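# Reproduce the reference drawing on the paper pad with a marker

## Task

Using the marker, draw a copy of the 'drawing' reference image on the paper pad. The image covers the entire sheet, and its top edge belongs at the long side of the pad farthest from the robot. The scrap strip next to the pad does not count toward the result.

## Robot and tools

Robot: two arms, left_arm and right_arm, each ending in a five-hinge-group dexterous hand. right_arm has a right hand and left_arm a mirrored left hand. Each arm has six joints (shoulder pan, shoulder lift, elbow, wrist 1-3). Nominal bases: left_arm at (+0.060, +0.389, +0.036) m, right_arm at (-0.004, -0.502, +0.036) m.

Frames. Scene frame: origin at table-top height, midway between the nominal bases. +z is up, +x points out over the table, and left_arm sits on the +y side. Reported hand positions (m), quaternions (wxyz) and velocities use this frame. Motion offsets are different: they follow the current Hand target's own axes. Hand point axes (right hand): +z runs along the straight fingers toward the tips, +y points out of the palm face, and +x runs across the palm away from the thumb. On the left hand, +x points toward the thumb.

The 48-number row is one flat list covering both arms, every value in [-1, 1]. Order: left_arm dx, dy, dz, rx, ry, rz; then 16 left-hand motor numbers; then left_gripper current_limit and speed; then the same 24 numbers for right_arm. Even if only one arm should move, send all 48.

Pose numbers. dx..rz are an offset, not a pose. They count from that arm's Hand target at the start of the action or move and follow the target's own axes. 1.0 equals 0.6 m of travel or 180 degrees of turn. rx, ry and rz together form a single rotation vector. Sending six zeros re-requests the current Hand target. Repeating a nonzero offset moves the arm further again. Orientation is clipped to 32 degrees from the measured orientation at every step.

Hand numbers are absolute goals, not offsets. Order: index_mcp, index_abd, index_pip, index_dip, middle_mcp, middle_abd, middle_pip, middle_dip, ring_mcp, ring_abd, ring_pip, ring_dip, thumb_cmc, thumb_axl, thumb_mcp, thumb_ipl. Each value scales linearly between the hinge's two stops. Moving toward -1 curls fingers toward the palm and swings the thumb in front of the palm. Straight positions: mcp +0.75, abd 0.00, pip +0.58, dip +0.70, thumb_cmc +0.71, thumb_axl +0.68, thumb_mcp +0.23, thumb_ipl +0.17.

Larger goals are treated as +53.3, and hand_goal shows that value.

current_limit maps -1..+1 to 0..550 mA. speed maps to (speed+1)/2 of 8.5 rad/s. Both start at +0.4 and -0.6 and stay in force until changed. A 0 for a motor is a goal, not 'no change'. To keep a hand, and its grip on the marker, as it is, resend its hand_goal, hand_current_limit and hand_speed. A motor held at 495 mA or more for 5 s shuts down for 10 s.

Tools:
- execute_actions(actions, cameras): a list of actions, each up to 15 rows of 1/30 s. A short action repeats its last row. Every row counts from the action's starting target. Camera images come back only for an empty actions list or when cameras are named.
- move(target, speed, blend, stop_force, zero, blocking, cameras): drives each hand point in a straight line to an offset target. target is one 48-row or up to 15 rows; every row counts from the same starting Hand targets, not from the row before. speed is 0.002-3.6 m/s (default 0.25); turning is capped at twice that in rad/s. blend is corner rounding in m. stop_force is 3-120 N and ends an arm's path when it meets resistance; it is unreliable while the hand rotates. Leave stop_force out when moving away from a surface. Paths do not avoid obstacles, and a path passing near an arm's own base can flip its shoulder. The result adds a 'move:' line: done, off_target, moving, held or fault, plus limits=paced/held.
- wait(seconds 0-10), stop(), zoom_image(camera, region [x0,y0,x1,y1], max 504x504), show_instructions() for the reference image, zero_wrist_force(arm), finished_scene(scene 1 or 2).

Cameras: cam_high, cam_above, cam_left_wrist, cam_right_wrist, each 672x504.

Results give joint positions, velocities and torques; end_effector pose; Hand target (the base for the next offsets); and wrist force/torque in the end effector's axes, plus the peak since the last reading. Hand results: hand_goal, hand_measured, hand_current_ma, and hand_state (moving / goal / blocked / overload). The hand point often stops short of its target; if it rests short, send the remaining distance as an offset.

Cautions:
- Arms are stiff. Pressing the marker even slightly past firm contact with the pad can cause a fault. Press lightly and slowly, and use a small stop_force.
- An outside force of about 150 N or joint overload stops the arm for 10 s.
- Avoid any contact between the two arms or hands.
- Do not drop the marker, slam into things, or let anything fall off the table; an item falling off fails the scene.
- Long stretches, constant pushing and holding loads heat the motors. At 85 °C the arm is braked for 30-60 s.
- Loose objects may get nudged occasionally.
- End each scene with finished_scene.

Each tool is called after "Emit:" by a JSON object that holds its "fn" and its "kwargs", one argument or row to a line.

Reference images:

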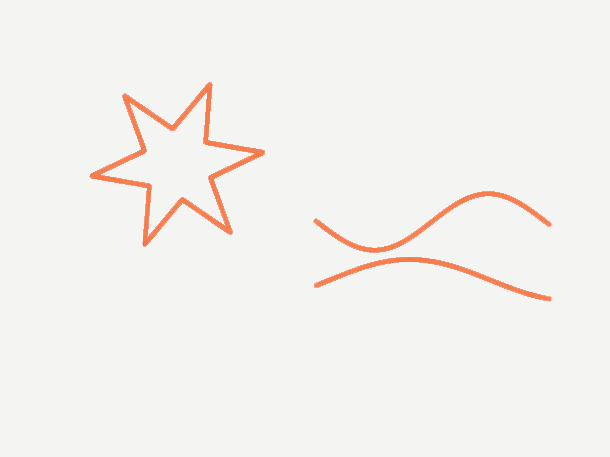

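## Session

Emit:
{"fn": "execute_actions", "kwargs": {
  "actions": [],
  "cameras": ["all"]
}}

Emit:
{"fn": "show_instructions", "kwargs": {

}}

Scene clock: 0.00 s.
left_arm: end_effector_position=(+0.2722, +0.4107, +0.1568) hand_goal=(+0.754, +0.000, +0.576, +0.696, +0.754, +0.000, +0.576, +0.696, +0.754, +0.000, +0.576, +0.696, +0.714, +0.678, +0.226, +0.168) hand_measured=(+0.754, +0.000, +0.576, +0.696, +0.754, +0.000, +0.576, +0.696, +0.754, +0.000, +0.576, +0.696, +0.714, +0.678, +0.226, +0.168) hand_current_ma=(+0, +0, +0, +0, +0, +0, +0, +0, +0, +0, +0, +0, +0, +0, +0, +0) hand_state=(goal, goal, goal, goal, goal, goal, goal, goal, goal, goal, goal, goal, goal, goal, goal, goal) hand_current_limit=0.40 hand_speed=-0.60 end_effector_quat_wxyz=(+0.008, +0.645, -0.668, +0.371) | right_arm: end_effector_position=(+0.5046, +0.0576, +0.2053) hand_goal=(+0.754, +0.000, +0.576, +0.696, +0.754, +0.000, +0.576, +0.696, +0.754, +0.000, +0.576, +0.696, +0.714, +0.678, +0.226, +0.168) hand_measured=(+0.754, +0.000, +0.576, +0.696, +0.754, +0.000, +0.576, +0.696, +0.754, +0.000, +0.576, +0.696, +0.714, +0.678, +0.226, +0.168) hand_current_ma=(+0, +0, +0, +0, +0, +0, +0, +0, +0, +0, +0, +0, +0, +0, +0, +0) hand_state=(goal, goal, goal, goal, goal, goal, goal, goal, goal, goal, goal, goal, goal, goal, goal, goal) hand_current_limit=0.40 hand_speed=-0.60 end_effector_quat_wxyz=(-0.299, +0.814, +0.497, -0.028)
Joint positions: left_arm=[4.493 -0.958 -2.57 -1.656 0.949 -1.642] | right_arm=[0.61 -0.97 1.232 -1.784 -0.963 1.032]
Joint velocities: within noise
Joint torques (N m): no reading
Wrist force (N): no reading
Wrist torque (N m): no reading
Wrist force, peak (N): no reading
Hand target: left_arm +0.2722, +0.4107, +0.1568; +0.008, +0.645, -0.668, +0.371 | right_arm +0.5046, +0.0576, +0.2053; -0.299, +0.814, +0.497, -0.028
camera_calibration:
cam_left_wrist: T_world_to_cam=[[0.662948, 0.743364, -0.0889348, -0.503862], [-0.0485505, 0.161229, 0.985722, -0.281079], [0.747089, -0.649165, 0.142977, 0.161016], [0, 0, 0, 1]] pos_world=[0.200095, 0.524397, 0.209234]
cam_right_wrist: T_world_to_cam=[[0.0965793, -0.834254, -0.542857, 0.143582], [-0.282278, -0.54597, 0.788819, -0.0491328], [-0.954459, 0.077053, -0.288221, 0.657296], [0, 0, 0, 1]] pos_world=[0.599626, 0.0423124, 0.306148]

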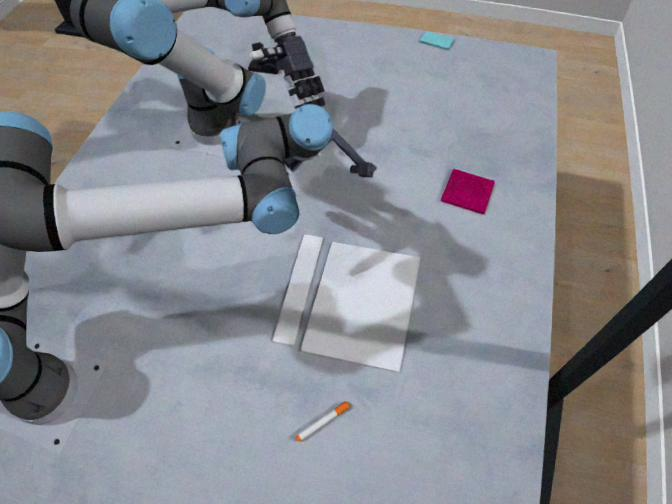

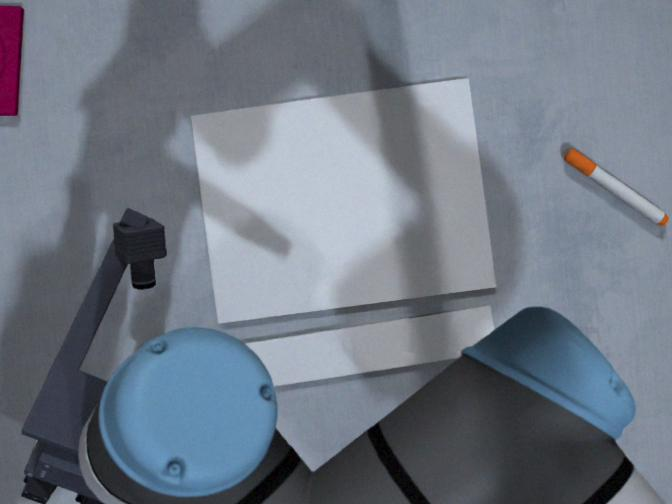

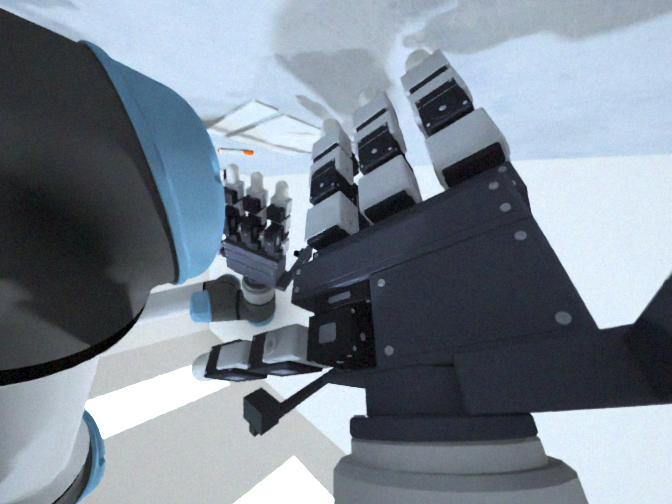

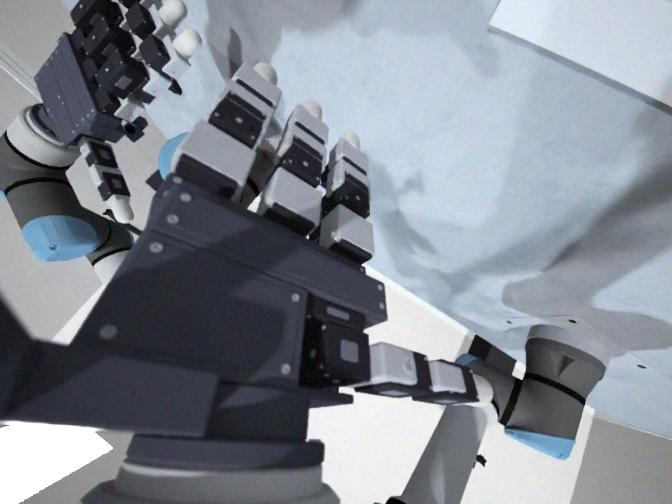

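Reference images for this scene: drawing.

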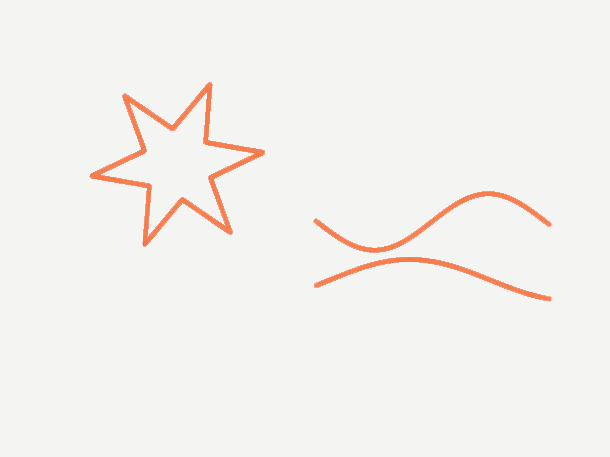

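Emit:
{"fn": "move", "kwargs": {
  "target": [0.2528,-0.3133,0.0013,0.168,-0.023,0.362,0.754,0,0.1387,-0.754,0.754,-0.3,0.1387,-0.754,0.754,-0.3,0.1387,-0.754,-0.657,0.678,0.225,0.168,0.2,-0.6,-0.3005,0.2222,-0.2598,-0.2025,0.2055,0.4082,0.37,0,-0.679,0.696,0.37,0,-0.679,0.696,0.754,0,0.1387,-0.754,-0.657,0.678,0,0.168,0.2,-0.6],
  "speed": 0.2,
  "cameras": ["cam_high","cam_above"]
}}

Scene clock: 39.73 s.
left_arm: end_effector_position=(+0.4101, +0.3010, +0.3218) hand_goal=(+0.754, +0.000, +0.138, -0.754, +0.754, -0.300, +0.138, -0.754, +0.754, -0.300, +0.138, -0.754, -0.656, +0.678, +0.226, +0.168) hand_measured=(+0.748, +0.000, +0.140, -0.750, +0.748, -0.298, +0.140, -0.750, +0.750, -0.298, +0.140, -0.752, -0.652, +0.678, +0.226, +0.170) hand_current_ma=(-6, +0, +1, +2, -6, +1, +1, +2, -4, +1, +1, +2, +3, +0, +0, +1) hand_state=(goal, goal, goal, goal, goal, goal, goal, goal, goal, goal, goal, goal, goal, goal, goal, goal) hand_current_limit=0.20 hand_speed=-0.60 end_effector_quat_wxyz=(+0.373, -0.181, +0.792, -0.448) | right_arm: end_effector_position=(+0.5728, -0.2064, +0.2191) hand_goal=(+0.370, +0.000, -0.678, +0.696, +0.370, +0.000, -0.678, +0.696, +0.754, +0.000, +0.138, -0.754, -0.656, +0.678, +0.000, +0.168) hand_measured=(+0.372, +0.000, -0.670, +0.696, +0.372, +0.000, -0.668, +0.696, +0.750, +0.000, +0.142, -0.750, -0.648, +0.678, -0.002, +0.168) hand_current_ma=(+0, +0, +3, +0, +0, +0, +4, +0, -1, +0, +1, +1, +3, +0, +0, +0) hand_state=(goal, goal, goal, goal, goal, goal, goal, goal, goal, goal, goal, goal, goal, goal, goal, goal) hand_current_limit=0.20 hand_speed=-0.60 end_effector_quat_wxyz=(-0.106, +0.957, -0.197, +0.186)
Joint positions: left_arm=[4.035 -0.578 -2.494 -1.451 0.332 -1.303] | right_arm=[0.382 -1.156 1.607 -2.455 -1.583 2.319]
Joint torques (N m): left_arm=[-9.49 -18.79 16.57 3.83 0.64 -1.36] | right_arm=[-14.45 -28.72 -27.41 -4.75 -2.45 1.61]
Wrist force (N): left_arm=[-1.4 -1.1 0.0] | right_arm=[0.4 0.7 0.3]
Wrist torque (N m): left_arm=[-0.06 0.03 -0.19] | right_arm=[0.10 -0.09 0.08]
Wrist force, peak (N): left_arm=[-0.5 -3.9 -1.0] | right_arm=[0.7 1.1 0.5]
Hand target: left_arm +0.4103, +0.3009, +0.3218; +0.373, -0.181, +0.792, -0.448 | right_arm +0.5728, -0.2064, +0.2191; -0.106, +0.957, -0.197, +0.186
Off the commanded pose: left_arm 0.000 m, 0 deg | right_arm 0.000 m, 0 deg.
move: done
Images, in order (width x height): cam_high 672x504, cam_above 672x504.

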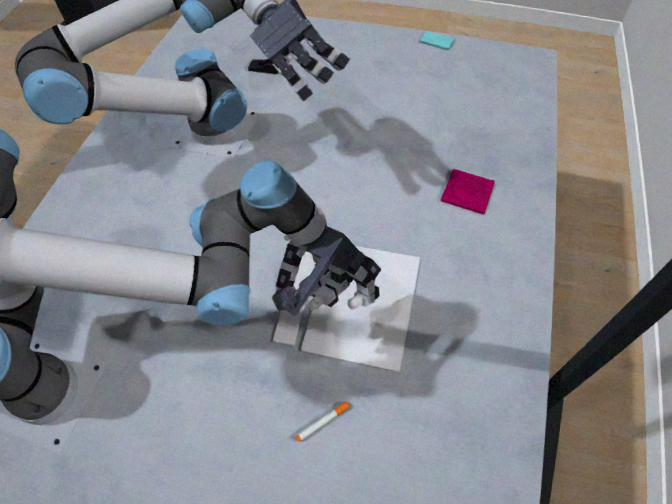

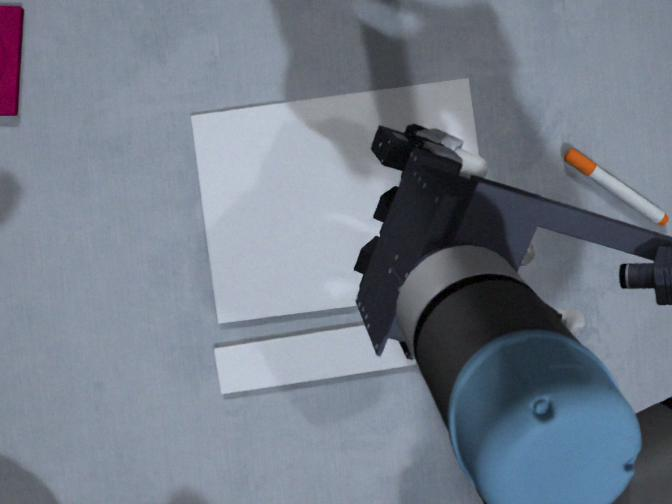

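Emit:
{"fn": "zoom_image", "kwargs": {
  "camera": "cam_above",
  "region": [552, 140, 672, 230]
}}

Scaled by 4.200.

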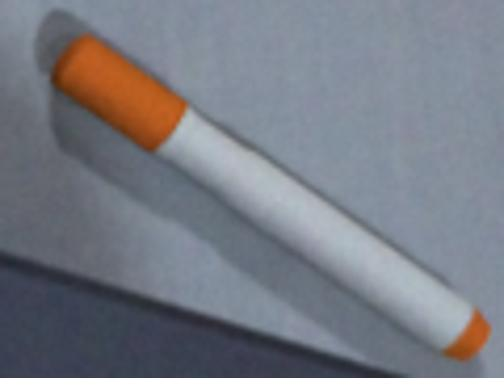

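Emit:
{"fn": "move", "kwargs": {
  "target": [0.3545,-0.4707,0.256,0.1691,-0.0233,0.3629,0.754,0,0.1387,-0.754,0.754,-0.3,0.1387,-0.754,0.754,-0.3,0.1387,-0.754,-0.657,0.678,0.225,0.168,0.2,-0.6,0.2362,0.3362,0.1248,0.08,0.2964,0.4898,0.37,0,-0.679,0.696,0.37,0,-0.679,0.696,0.754,0,0.1387,-0.754,-0.657,0.678,0,0.168,0.2,-0.6],
  "speed": 0.17,
  "cameras": ["all"]
}}

Scene clock: 53.17 s.
left_arm: end_effector_position=(+0.3732, -0.0699, +0.4200) hand_goal=(+0.754, +0.000, +0.138, -0.754, +0.754, -0.300, +0.138, -0.754, +0.754, -0.300, +0.138, -0.754, -0.656, +0.678, +0.226, +0.168) hand_measured=(+0.752, +0.000, +0.140, -0.752, +0.752, -0.298, +0.140, -0.752, +0.752, -0.298, +0.140, -0.752, -0.648, +0.678, +0.226, +0.170) hand_current_ma=(-2, +0, +1, +2, -2, +1, +1, +2, -2, +1, +1, +2, +8, +0, +0, +1) hand_state=(goal, goal, goal, goal, goal, goal, goal, goal, goal, goal, goal, goal, goal, goal, goal, goal) hand_current_limit=0.20 hand_speed=-0.60 end_effector_quat_wxyz=(+0.612, +0.353, +0.613, -0.354) | right_arm: end_effector_position=(+0.6554, -0.4372, +0.1399) hand_goal=(+0.370, +0.000, -0.678, +0.696, +0.370, +0.000, -0.678, +0.696, +0.754, +0.000, +0.138, -0.754, -0.656, +0.678, +0.000, +0.168) hand_measured=(+0.370, +0.000, -0.672, +0.696, +0.370, +0.000, -0.670, +0.696, +0.748, +0.000, +0.140, -0.750, -0.652, +0.678, -0.002, +0.168) hand_current_ma=(+0, +0, +2, +0, +0, +0, +3, +0, -2, +0, +0, +1, +1, +0, +0, +0) hand_state=(goal, goal, goal, goal, goal, goal, goal, goal, goal, goal, goal, goal, goal, goal, goal, goal) hand_current_limit=0.20 hand_speed=-0.60 end_effector_quat_wxyz=(+0.215, -0.370, +0.783, -0.452)
Joint positions: left_arm=[2.42 -1.628 -2.308 0.793 1.286 -1.573] | right_arm=[0.063 -1.009 1.919 -3.4 -2.172 3.55]
Joint torques (N m): left_arm=[-9.53 14.24 26.02 3.26 2.44 1.24] | right_arm=[-12.45 -29.23 -20.89 -4.32 -2.7 1.74]
Wrist force (N): left_arm=[-2.6 0.7 -1.1] | right_arm=[-0.4 -1.4 1.0]
Wrist torque (N m): left_arm=[0.07 -0.05 -0.31] | right_arm=[-0.05 -0.07 -0.01]
Wrist force, peak (N): left_arm=[-3.1 0.6 -1.1] | right_arm=[-0.9 -1.6 1.3]
Hand target: left_arm +0.3732, -0.0700, +0.4200; +0.612, +0.353, +0.613, -0.354 | right_arm +0.6554, -0.4373, +0.1399; +0.215, -0.370, +0.783, -0.452
Off the commanded pose: left_arm 0.000 m, 0 deg | right_arm 0.000 m, 0 deg.
move: done
camera_calibration:
cam_left_wrist: T_world_to_cam=[[-0.529704, -0.304223, 0.791746, -0.188194], [-0.802671, 0.481461, -0.352015, 0.407682], [-0.274104, -0.821975, -0.499223, 0.374678], [0, 0, 0, 1]] pos_world=[0.330248, 0.0544403, 0.47956]
cam_right_wrist: T_world_to_cam=[[0.269612, 0.784731, -0.558128, 0.277281], [-0.111846, 0.601187, 0.791243, 0.16434], [0.956452, -0.150904, 0.249856, -0.606849], [0, 0, 0, 1]] pos_world=[0.524044, -0.407966, 0.17635]

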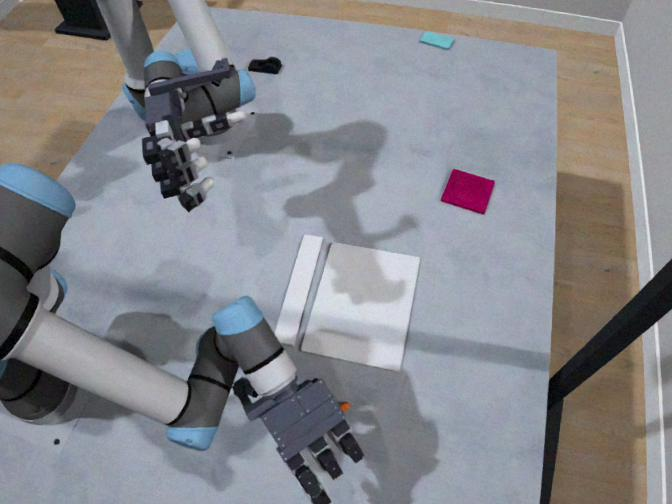

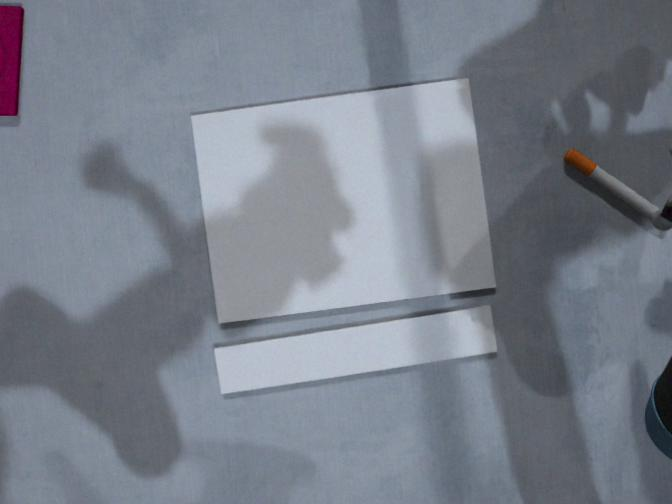

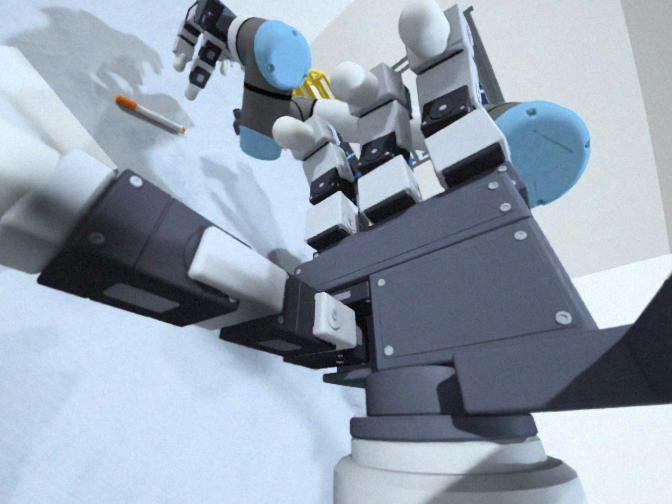

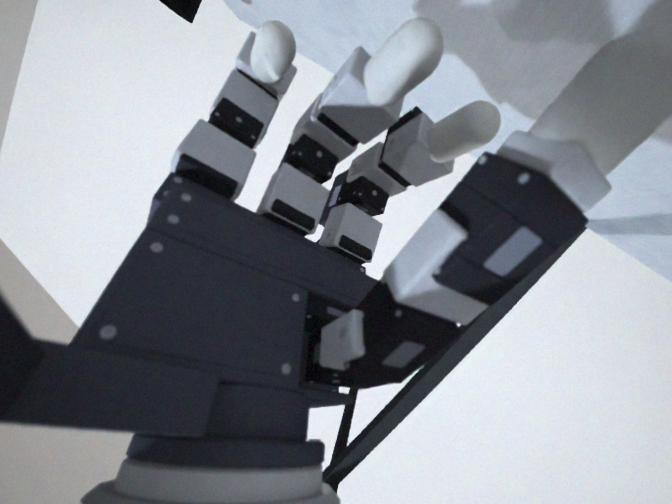

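Emit:
{"fn": "zoom_image", "kwargs": {
  "camera": "cam_high",
  "region": [220, 330, 400, 504]
}}

Emit:
{"fn": "zoom_image", "kwargs": {
  "camera": "cam_left_wrist",
  "region": [90, 0, 250, 160]
}}

Emit:
{"fn": "zoom_image", "kwargs": {
  "camera": "cam_above",
  "region": [552, 130, 672, 240]
}}

Scaled by 2.800.

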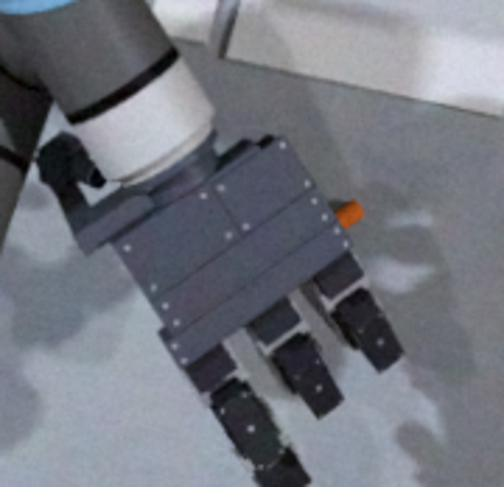

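Scaled by 3.150.

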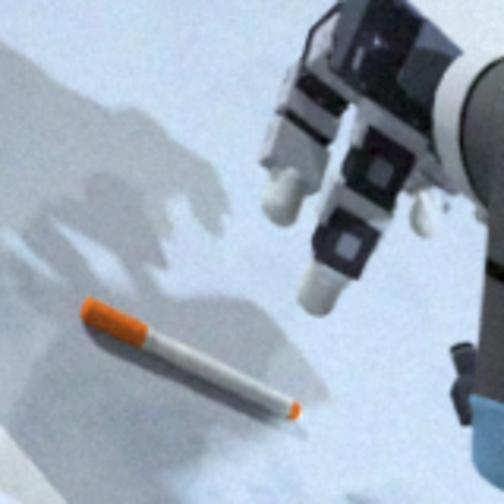

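Scaled by 4.200.

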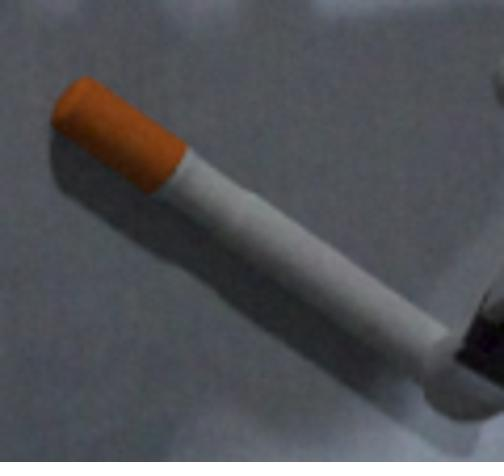

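Emit:
{"fn": "move", "kwargs": {
  "target": [0,0,0,0,0,0,0.754,0,0.1387,-0.754,0.754,-0.3,0.1387,-0.754,0.754,-0.3,0.1387,-0.754,-0.657,0.678,0.225,0.168,0.2,-0.6,0,0.101,0.0583,0,0,0,0.37,0,-0.679,0.696,0.37,0,-0.679,0.696,0.754,0,0.1387,-0.754,-0.657,0.678,0,0.168,0.2,-0.6],
  "speed": 0.08,
  "stop_force": 5,
  "cameras": ["all"]
}}

Emit:
{"fn": "zoom_image", "kwargs": {
  "camera": "cam_left_wrist",
  "region": [90, 40, 250, 160]
}}

Emit:
{"fn": "zoom_image", "kwargs": {
  "camera": "cam_above",
  "region": [552, 130, 672, 240]
}}

Scene clock: 60.53 s.
left_arm: end_effector_position=(+0.3732, -0.0700, +0.4200) hand_goal=(+0.754, +0.000, +0.138, -0.754, +0.754, -0.300, +0.138, -0.754, +0.754, -0.300, +0.138, -0.754, -0.656, +0.678, +0.226, +0.168) hand_measured=(+0.752, +0.000, +0.140, -0.752, +0.752, -0.298, +0.140, -0.752, +0.752, -0.298, +0.140, -0.752, -0.648, +0.678, +0.226, +0.170) hand_current_ma=(-2, +0, +1, +2, -2, +1, +1, +2, -2, +1, +1, +2, +8, +0, +0, +1) hand_state=(goal, goal, goal, goal, goal, goal, goal, goal, goal, goal, goal, goal, goal, goal, goal, goal) hand_current_limit=0.20 hand_speed=-0.60 end_effector_quat_wxyz=(+0.612, +0.353, +0.613, -0.354) | right_arm: end_effector_position=(+0.6555, -0.4372, +0.0699) hand_goal=(+0.370, +0.000, -0.678, +0.696, +0.370, +0.000, -0.678, +0.696, +0.754, +0.000, +0.138, -0.754, -0.656, +0.678, +0.000, +0.168) hand_measured=(+0.370, +0.000, -0.672, +0.696, +0.370, +0.000, -0.670, +0.696, +0.748, +0.000, +0.140, -0.750, -0.652, +0.678, -0.002, +0.168) hand_current_ma=(+0, +0, +2, +0, +0, +0, +3, +0, -2, +0, +0, +1, +1, +0, +0, +0) hand_state=(goal, goal, goal, goal, goal, goal, goal, goal, goal, goal, goal, goal, goal, goal, goal, goal) hand_current_limit=0.20 hand_speed=-0.60 end_effector_quat_wxyz=(+0.215, -0.370, +0.783, -0.452)
Joint positions: left_arm=[2.42 -1.628 -2.308 0.793 1.286 -1.572] | right_arm=[0.063 -0.863 1.925 -3.553 -2.172 3.55]
Joint torques (N m): left_arm=[-9.5 12.98 25.86 3.26 2.37 1.46] | right_arm=[11.19 -30.44 -18.85 -4.52 -2.81 -1.36]
Wrist force (N): left_arm=[-3.0 0.9 -1.0] | right_arm=[-0.7 -1.4 1.3]
Wrist torque (N m): left_arm=[0.08 0.01 -0.35] | right_arm=[-0.09 -0.04 -0.02]
Wrist force, peak (N): left_arm=[-3.2 1.0 -1.0] | right_arm=[-0.7 -2.1 0.6]
Hand target: left_arm +0.3732, -0.0700, +0.4200; +0.612, +0.353, +0.613, -0.354 | right_arm +0.6555, -0.4372, +0.0699; +0.215, -0.370, +0.783, -0.452
Off the commanded pose: left_arm 0.000 m, 0 deg | right_arm 0.000 m, 0 deg.
move: done
camera_calibration:
cam_left_wrist: T_world_to_cam=[[-0.529886, -0.304299, 0.791595, -0.188087], [-0.802552, 0.481609, -0.352084, 0.407717], [-0.2741, -0.82186, -0.499414, 0.374681], [0, 0, 0, 1]] pos_world=[0.330249, 0.0543407, 0.479561]
cam_right_wrist: T_world_to_cam=[[0.269987, 0.7847, -0.55799, 0.2378], [-0.111716, 0.601126, 0.791307, 0.219668], [0.956361, -0.151306, 0.249959, -0.589639], [0, 0, 0, 1]] pos_world=[0.524246, -0.407866, 0.106251]

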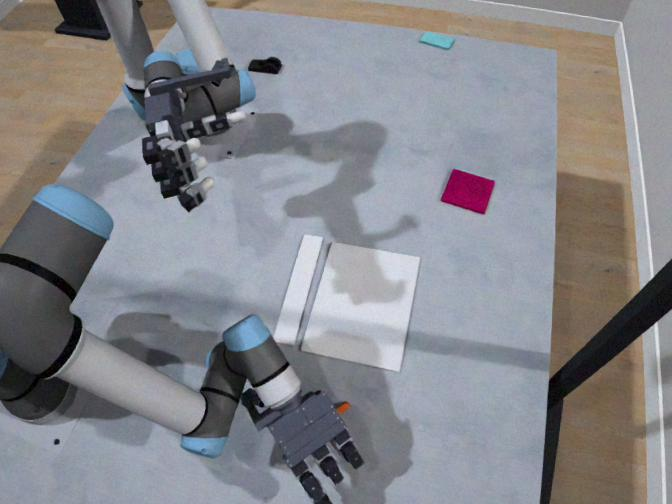

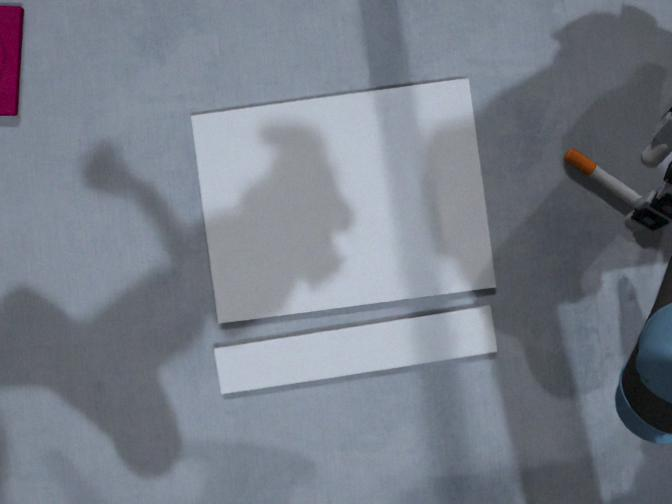

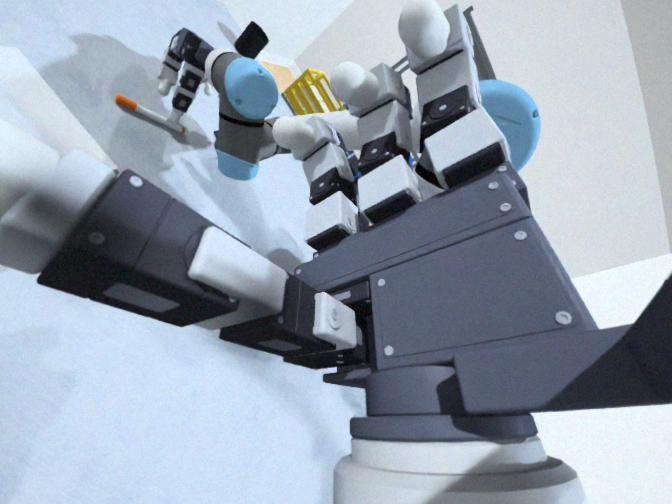

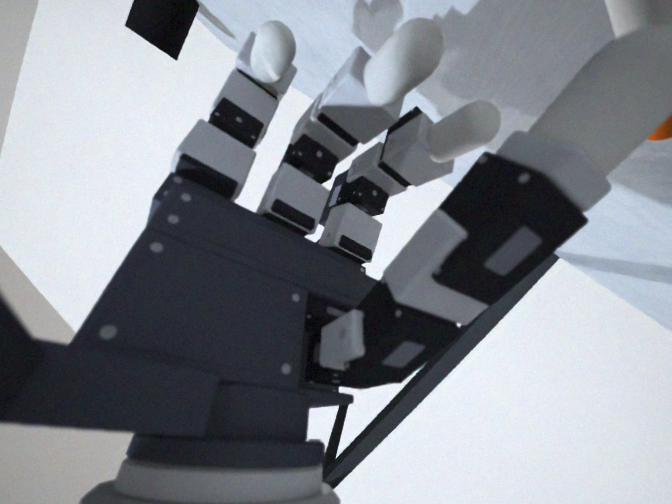

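Scaled by 3.150.

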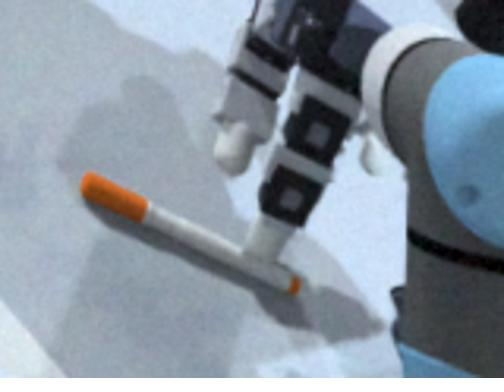

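Scaled by 4.200.

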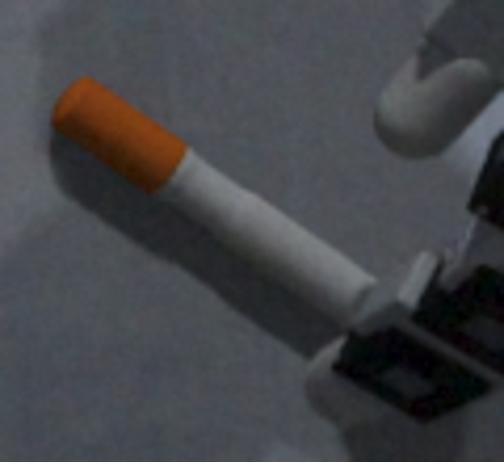

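Emit:
{"fn": "move", "kwargs": {
  "target": [0,0,0,0,0,0,0.754,0,0.1387,-0.754,0.754,-0.3,0.1387,-0.754,0.754,-0.3,0.1387,-0.754,-0.657,0.678,0.225,0.168,0.2,-0.6,0,0.0505,0.0292,0,0,0,0.37,0,-0.679,0.696,0.37,0,-0.679,0.696,0.754,0,0.1387,-0.754,-0.657,0.678,0,0.168,0.2,-0.6],
  "speed": 0.02,
  "stop_force": 3,
  "cameras": ["cam_above","cam_left_wrist"]
}}

Emit:
{"fn": "zoom_image", "kwargs": {
  "camera": "cam_left_wrist",
  "region": [90, 40, 250, 160]
}}

Emit:
{"fn": "zoom_image", "kwargs": {
  "camera": "cam_above",
  "region": [552, 130, 672, 240]
}}

Scene clock: 65.33 s.
left_arm: end_effector_position=(+0.3732, -0.0700, +0.4200) hand_goal=(+0.754, +0.000, +0.138, -0.754, +0.754, -0.300, +0.138, -0.754, +0.754, -0.300, +0.138, -0.754, -0.656, +0.678, +0.226, +0.168) hand_measured=(+0.752, +0.000, +0.140, -0.752, +0.752, -0.298, +0.140, -0.752, +0.752, -0.298, +0.140, -0.752, -0.648, +0.678, +0.226, +0.170) hand_current_ma=(-2, +0, +1, +2, -2, +1, +1, +2, -2, +1, +1, +2, +8, +0, +0, +1) hand_state=(goal, goal, goal, goal, goal, goal, goal, goal, goal, goal, goal, goal, goal, goal, goal, goal) hand_current_limit=0.20 hand_speed=-0.60 end_effector_quat_wxyz=(+0.612, +0.353, +0.613, -0.354) | right_arm: end_effector_position=(+0.6556, -0.4371, +0.0349) hand_goal=(+0.370, +0.000, -0.678, +0.696, +0.370, +0.000, -0.678, +0.696, +0.754, +0.000, +0.138, -0.754, -0.656, +0.678, +0.000, +0.168) hand_measured=(+0.370, +0.000, -0.672, +0.696, +0.370, +0.000, -0.670, +0.696, +0.748, +0.000, +0.140, -0.750, -0.652, +0.678, -0.002, +0.168) hand_current_ma=(+0, +0, +2, +0, +0, +0, +3, +0, -2, +0, +0, +1, +1, +0, +0, +0) hand_state=(goal, goal, goal, goal, goal, goal, goal, goal, goal, goal, goal, goal, goal, goal, goal, goal) hand_current_limit=0.20 hand_speed=-0.60 end_effector_quat_wxyz=(+0.215, -0.370, +0.783, -0.452)
Joint positions: left_arm=[2.42 -1.628 -2.308 0.793 1.286 -1.572] | right_arm=[0.063 -0.785 1.917 -3.623 -2.172 3.551]
Joint torques (N m): left_arm=[-8.6 15.28 25.72 3.34 2.51 1.35] | right_arm=[12.73 -30.99 -16.69 -4.41 -2.88 -0.69]
Wrist force (N): left_arm=[-2.8 0.5 -0.8] | right_arm=[-0.6 -1.8 1.0]
Wrist torque (N m): left_arm=[0.03 -0.02 -0.32] | right_arm=[-0.12 -0.04 -0.03]
Wrist force, peak (N): left_arm=[-3.1 0.7 -1.4] | right_arm=[-1.0 -1.8 1.3]
Hand target: left_arm +0.3732, -0.0700, +0.4200; +0.612, +0.353, +0.613, -0.354 | right_arm +0.6556, -0.4371, +0.0349; +0.215, -0.370, +0.783, -0.452
Off the commanded pose: left_arm 0.000 m, 0 deg | right_arm 0.000 m, 0 deg.
move: done
camera_calibration:
cam_left_wrist: T_world_to_cam=[[-0.529886, -0.304299, 0.791595, -0.188087], [-0.802552, 0.481609, -0.352084, 0.407717], [-0.2741, -0.82186, -0.499414, 0.374681], [0, 0, 0, 1]] pos_world=[0.330249, 0.0543407, 0.479561]
Images, in order (width x height): cam_above 672x504, cam_left_wrist 672x504.

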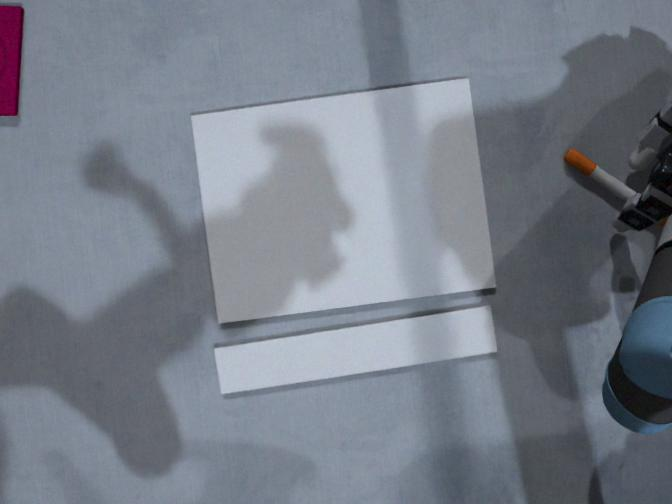

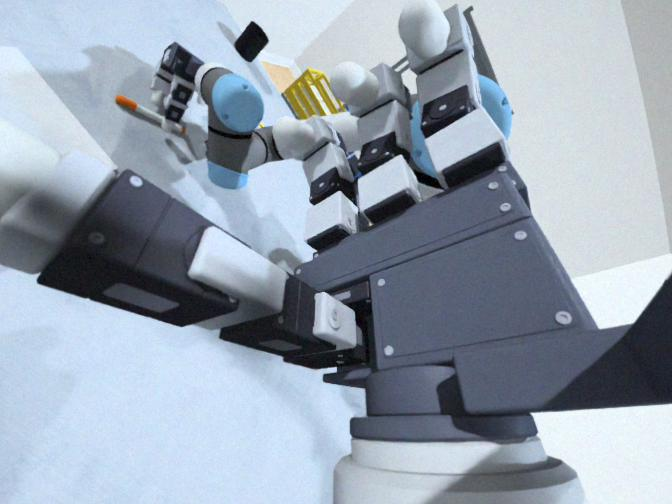

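Scaled by 3.150.

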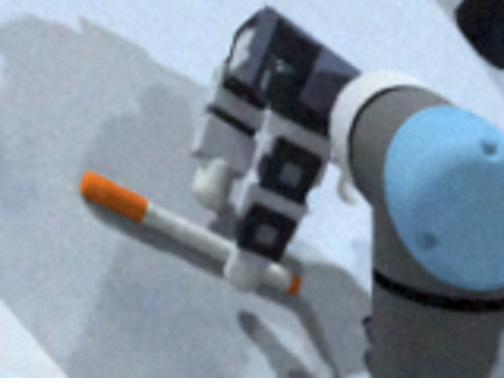

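Scaled by 4.200.

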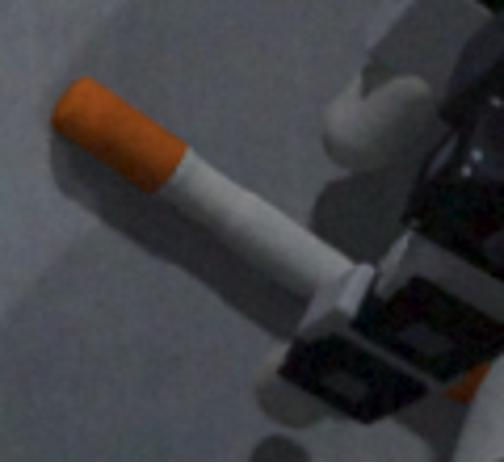

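Emit:
{"fn": "move", "kwargs": {
  "target": [0,0,0,0,0,0,0.754,0,0.1387,-0.754,0.754,-0.3,0.1387,-0.754,0.754,-0.3,0.1387,-0.754,-0.657,0.678,0.225,0.168,0.2,-0.6,0,0.0361,0.0208,0,0,0,0.37,0,-0.679,0.696,0.37,0,-0.679,0.696,0.754,0,0.1387,-0.754,-0.657,0.678,0,0.168,0.2,-0.6],
  "speed": 0.01,
  "stop_force": 3,
  "cameras": ["cam_above","cam_left_wrist"]
}}

Emit:
{"fn": "zoom_image", "kwargs": {
  "camera": "cam_left_wrist",
  "region": [90, 40, 250, 160]
}}

Emit:
{"fn": "zoom_image", "kwargs": {
  "camera": "cam_above",
  "region": [552, 130, 672, 240]
}}

Scene clock: 68.47 s.
left_arm: end_effector_position=(+0.3732, -0.0700, +0.4200) hand_goal=(+0.754, +0.000, +0.138, -0.754, +0.754, -0.300, +0.138, -0.754, +0.754, -0.300, +0.138, -0.754, -0.656, +0.678, +0.226, +0.168) hand_measured=(+0.752, +0.000, +0.140, -0.752, +0.752, -0.298, +0.140, -0.752, +0.752, -0.298, +0.140, -0.752, -0.648, +0.678, +0.226, +0.170) hand_current_ma=(-2, +0, +1, +2, -2, +1, +1, +2, -2, +1, +1, +2, +8, +0, +0, +1) hand_state=(goal, goal, goal, goal, goal, goal, goal, goal, goal, goal, goal, goal, goal, goal, goal, goal) hand_current_limit=0.20 hand_speed=-0.60 end_effector_quat_wxyz=(+0.612, +0.353, +0.613, -0.354) | right_arm: end_effector_position=(+0.6556, -0.4371, +0.0243) hand_goal=(+0.370, +0.000, -0.678, +0.696, +0.370, +0.000, -0.678, +0.696, +0.754, +0.000, +0.138, -0.754, -0.656, +0.678, +0.000, +0.168) hand_measured=(+0.370, +0.000, -0.680, +0.696, +0.368, +0.000, -0.680, +0.694, +0.748, +0.000, +0.140, -0.750, -0.652, +0.678, -0.002, +0.168) hand_current_ma=(+0, +0, +0, +0, +0, +0, +0, +0, -2, +0, +0, +1, +1, +0, +0, +0) hand_state=(goal, goal, goal, goal, goal, goal, goal, goal, goal, goal, goal, goal, goal, goal, goal, goal) hand_current_limit=0.20 hand_speed=-0.60 end_effector_quat_wxyz=(+0.215, -0.370, +0.783, -0.452)
Joint positions: left_arm=[2.42 -1.628 -2.308 0.793 1.286 -1.572] | right_arm=[0.063 -0.761 1.913 -3.643 -2.172 3.55]
Joint torques (N m): left_arm=[-8.72 14.14 25.68 3.49 2.5 1.59] | right_arm=[13.36 -55.33 -5.48 -0.09 -2.13 1.5]
Wrist force (N): left_arm=[-2.6 0.6 -1.1] | right_arm=[-0.7 -1.5 0.9]
Wrist torque (N m): left_arm=[0.06 -0.06 -0.31] | right_arm=[-0.08 -0.04 -0.03]
Wrist force, peak (N): left_arm=[-3.0 0.9 -1.4] | right_arm=[-0.8 -6.0 0.9]
Hand target: left_arm +0.3732, -0.0700, +0.4200; +0.612, +0.353, +0.613, -0.354 | right_arm +0.6556, -0.4371, +0.0243; +0.215, -0.370, +0.783, -0.452 (not the last commanded pose)
Off the commanded pose: left_arm 0.000 m, 0 deg | right_arm 0.014 m, 0 deg.
move: contact (right_arm)
camera_calibration:
cam_left_wrist: T_world_to_cam=[[-0.529886, -0.304299, 0.791595, -0.188087], [-0.802552, 0.481609, -0.352084, 0.407717], [-0.2741, -0.82186, -0.499414, 0.374681], [0, 0, 0, 1]] pos_world=[0.330249, 0.0543407, 0.479561]
Images, in order (width x height): cam_above 672x504, cam_left_wrist 672x504.

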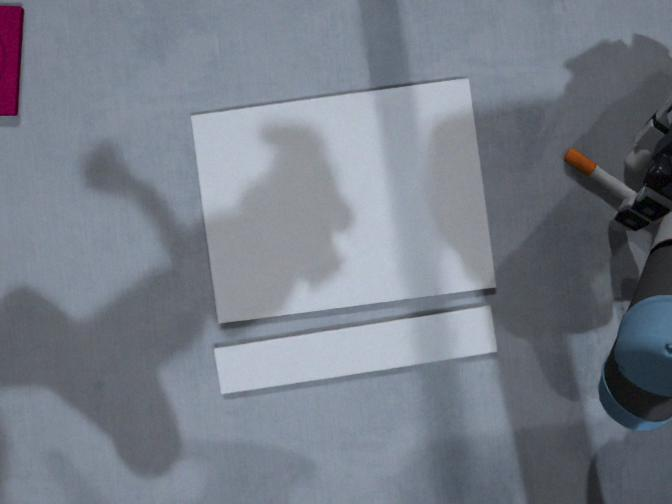

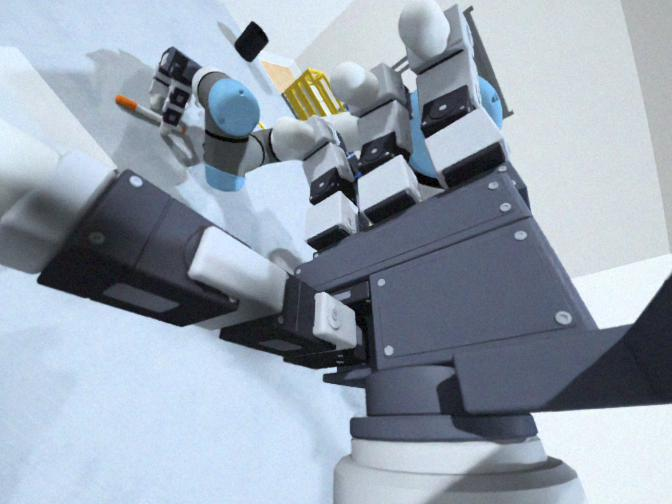

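Scaled by 3.150.

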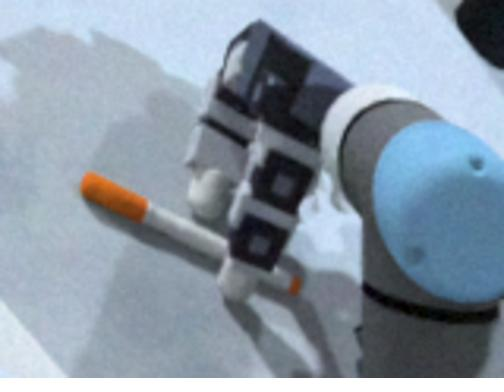

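Scaled by 4.200.

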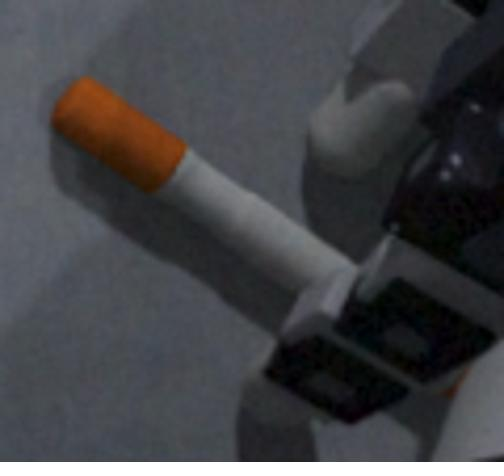

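Emit:
{"fn": "move", "kwargs": {
  "target": [
    [0,0,0,0,0,0,0.754,0,0.1387,-0.754,0.754,-0.3,0.1387,-0.754,0.754,-0.3,0.1387,-0.754,-0.657,0.678,0.225,0.168,0.2,-0.6,0,-0.0052,0.0057,0,0,0,0.37,0,-0.679,0.696,0.37,0,-0.679,0.696,0.754,0,0.1387,-0.754,-0.657,0.678,0,0.168,0.2,-0.85],
    [0,0,0,0,0,0,0.754,0,0.1387,-0.754,0.754,-0.3,0.1387,-0.754,0.754,-0.3,0.1387,-0.754,-0.657,0.678,0.225,0.168,0.2,-0.6,0,-0.0052,0.0057,0,0,0,0.26,0,-0.606,0.696,0.26,0,-0.606,0.696,0.754,0,0.1387,-0.754,-0.657,0.678,-0.1,0.168,0.2,-0.85]
  ],
  "speed": 0.02,
  "cameras": ["cam_above","cam_left_wrist","cam_high"]
}}

Emit:
{"fn": "zoom_image", "kwargs": {
  "camera": "cam_left_wrist",
  "region": [90, 40, 250, 160]
}}

Emit:
{"fn": "zoom_image", "kwargs": {
  "camera": "cam_above",
  "region": [552, 130, 672, 240]
}}

Scene clock: 73.17 s.
left_arm: end_effector_position=(+0.3732, -0.0700, +0.4200) hand_goal=(+0.754, +0.000, +0.138, -0.754, +0.754, -0.300, +0.138, -0.754, +0.754, -0.300, +0.138, -0.754, -0.656, +0.678, +0.226, +0.168) hand_measured=(+0.752, +0.000, +0.140, -0.752, +0.752, -0.298, +0.140, -0.752, +0.752, -0.298, +0.140, -0.752, -0.648, +0.678, +0.226, +0.170) hand_current_ma=(-2, +0, +1, +2, -2, +1, +1, +2, -2, +1, +1, +2, +8, +0, +0, +1) hand_state=(goal, goal, goal, goal, goal, goal, goal, goal, goal, goal, goal, goal, goal, goal, goal, goal) hand_current_limit=0.20 hand_speed=-0.60 end_effector_quat_wxyz=(+0.612, +0.353, +0.613, -0.354) | right_arm: end_effector_position=(+0.6591, -0.4400, +0.0253) hand_goal=(+0.260, +0.000, -0.606, +0.696, +0.260, +0.000, -0.606, +0.696, +0.754, +0.000, +0.138, -0.754, -0.656, +0.678, -0.100, +0.168) hand_measured=(+0.260, +0.000, -0.606, +0.694, +0.260, +0.000, -0.606, +0.694, +0.748, +0.000, +0.140, -0.750, -0.652, +0.678, -0.098, +0.168) hand_current_ma=(+0, +0, +0, +0, +0, +0, +0, +0, -2, +0, +0, +1, +1, +0, +1, +0) hand_state=(goal, goal, goal, goal, goal, goal, goal, goal, goal, goal, goal, goal, goal, goal, goal, goal) hand_current_limit=0.20 hand_speed=-0.85 end_effector_quat_wxyz=(+0.215, -0.370, +0.783, -0.452)
Joint positions: left_arm=[2.42 -1.628 -2.308 0.793 1.286 -1.572] | right_arm=[0.057 -0.76 1.904 -3.638 -2.168 3.546]
Joint torques (N m): left_arm=[-8.51 14.25 25.9 3.17 2.46 1.31] | right_arm=[-11.94 -32.19 -16.47 -0.02 1.12 -1.55]
Wrist force (N): left_arm=[-2.6 0.3 -1.0] | right_arm=[-0.8 -1.3 1.3]
Wrist torque (N m): left_arm=[0.01 -0.05 -0.30] | right_arm=[-0.07 -0.03 0.05]
Wrist force, peak (N): left_arm=[-3.1 0.7 -1.1] | right_arm=[-0.9 -6.0 1.0]
Hand target: left_arm +0.3732, -0.0700, +0.4200; +0.612, +0.353, +0.613, -0.354 | right_arm +0.6591, -0.4400, +0.0253; +0.215, -0.370, +0.783, -0.452
Off the commanded pose: left_arm 0.000 m, 0 deg | right_arm 0.000 m, 0 deg.
move: done
camera_calibration:
cam_left_wrist: T_world_to_cam=[[-0.529886, -0.304299, 0.791595, -0.188087], [-0.802552, 0.481609, -0.352084, 0.407717], [-0.2741, -0.82186, -0.499414, 0.374681], [0, 0, 0, 1]] pos_world=[0.330249, 0.0543407, 0.479561]
Images, in order (width x height): cam_high 672x504, cam_above 672x504, cam_left_wrist 672x504.

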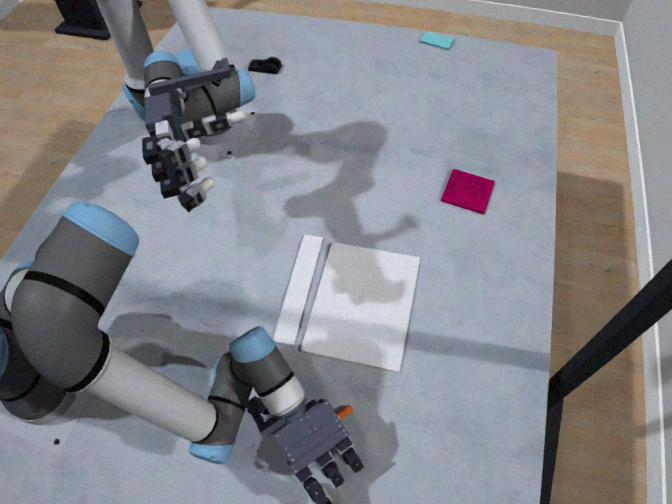

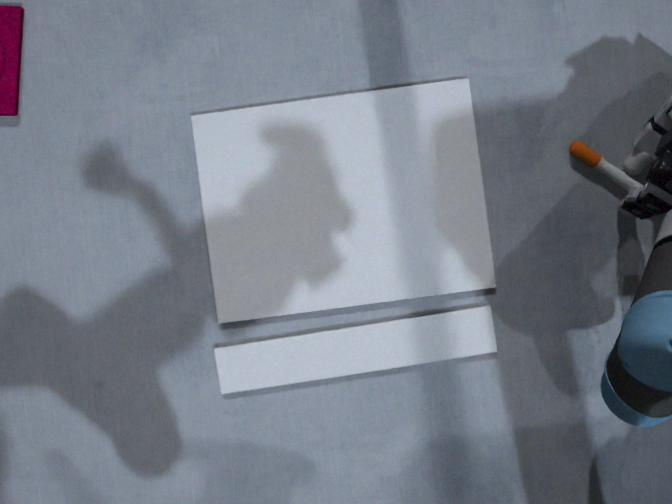

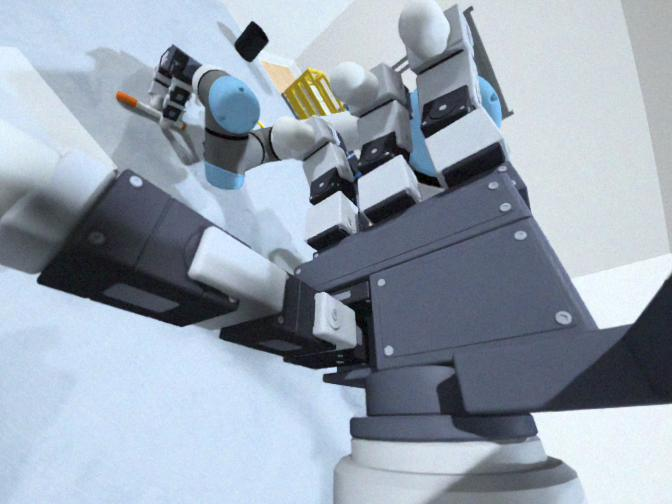

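Scaled by 3.150.

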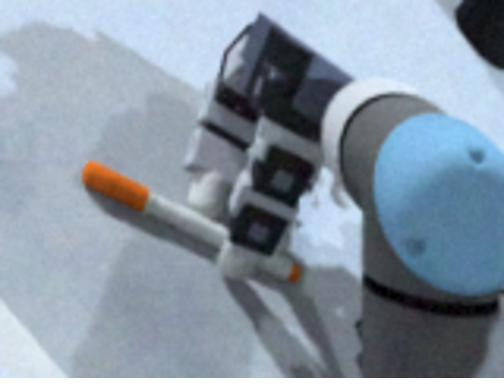

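Scaled by 4.200.

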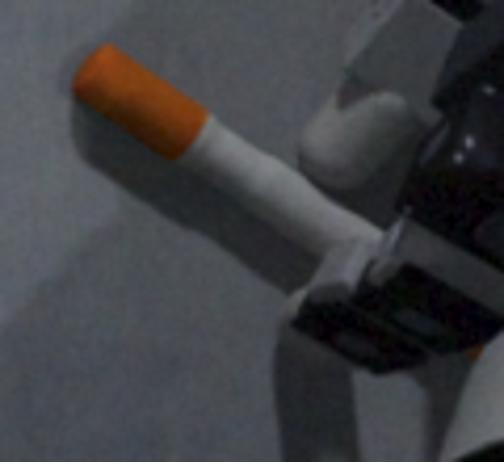

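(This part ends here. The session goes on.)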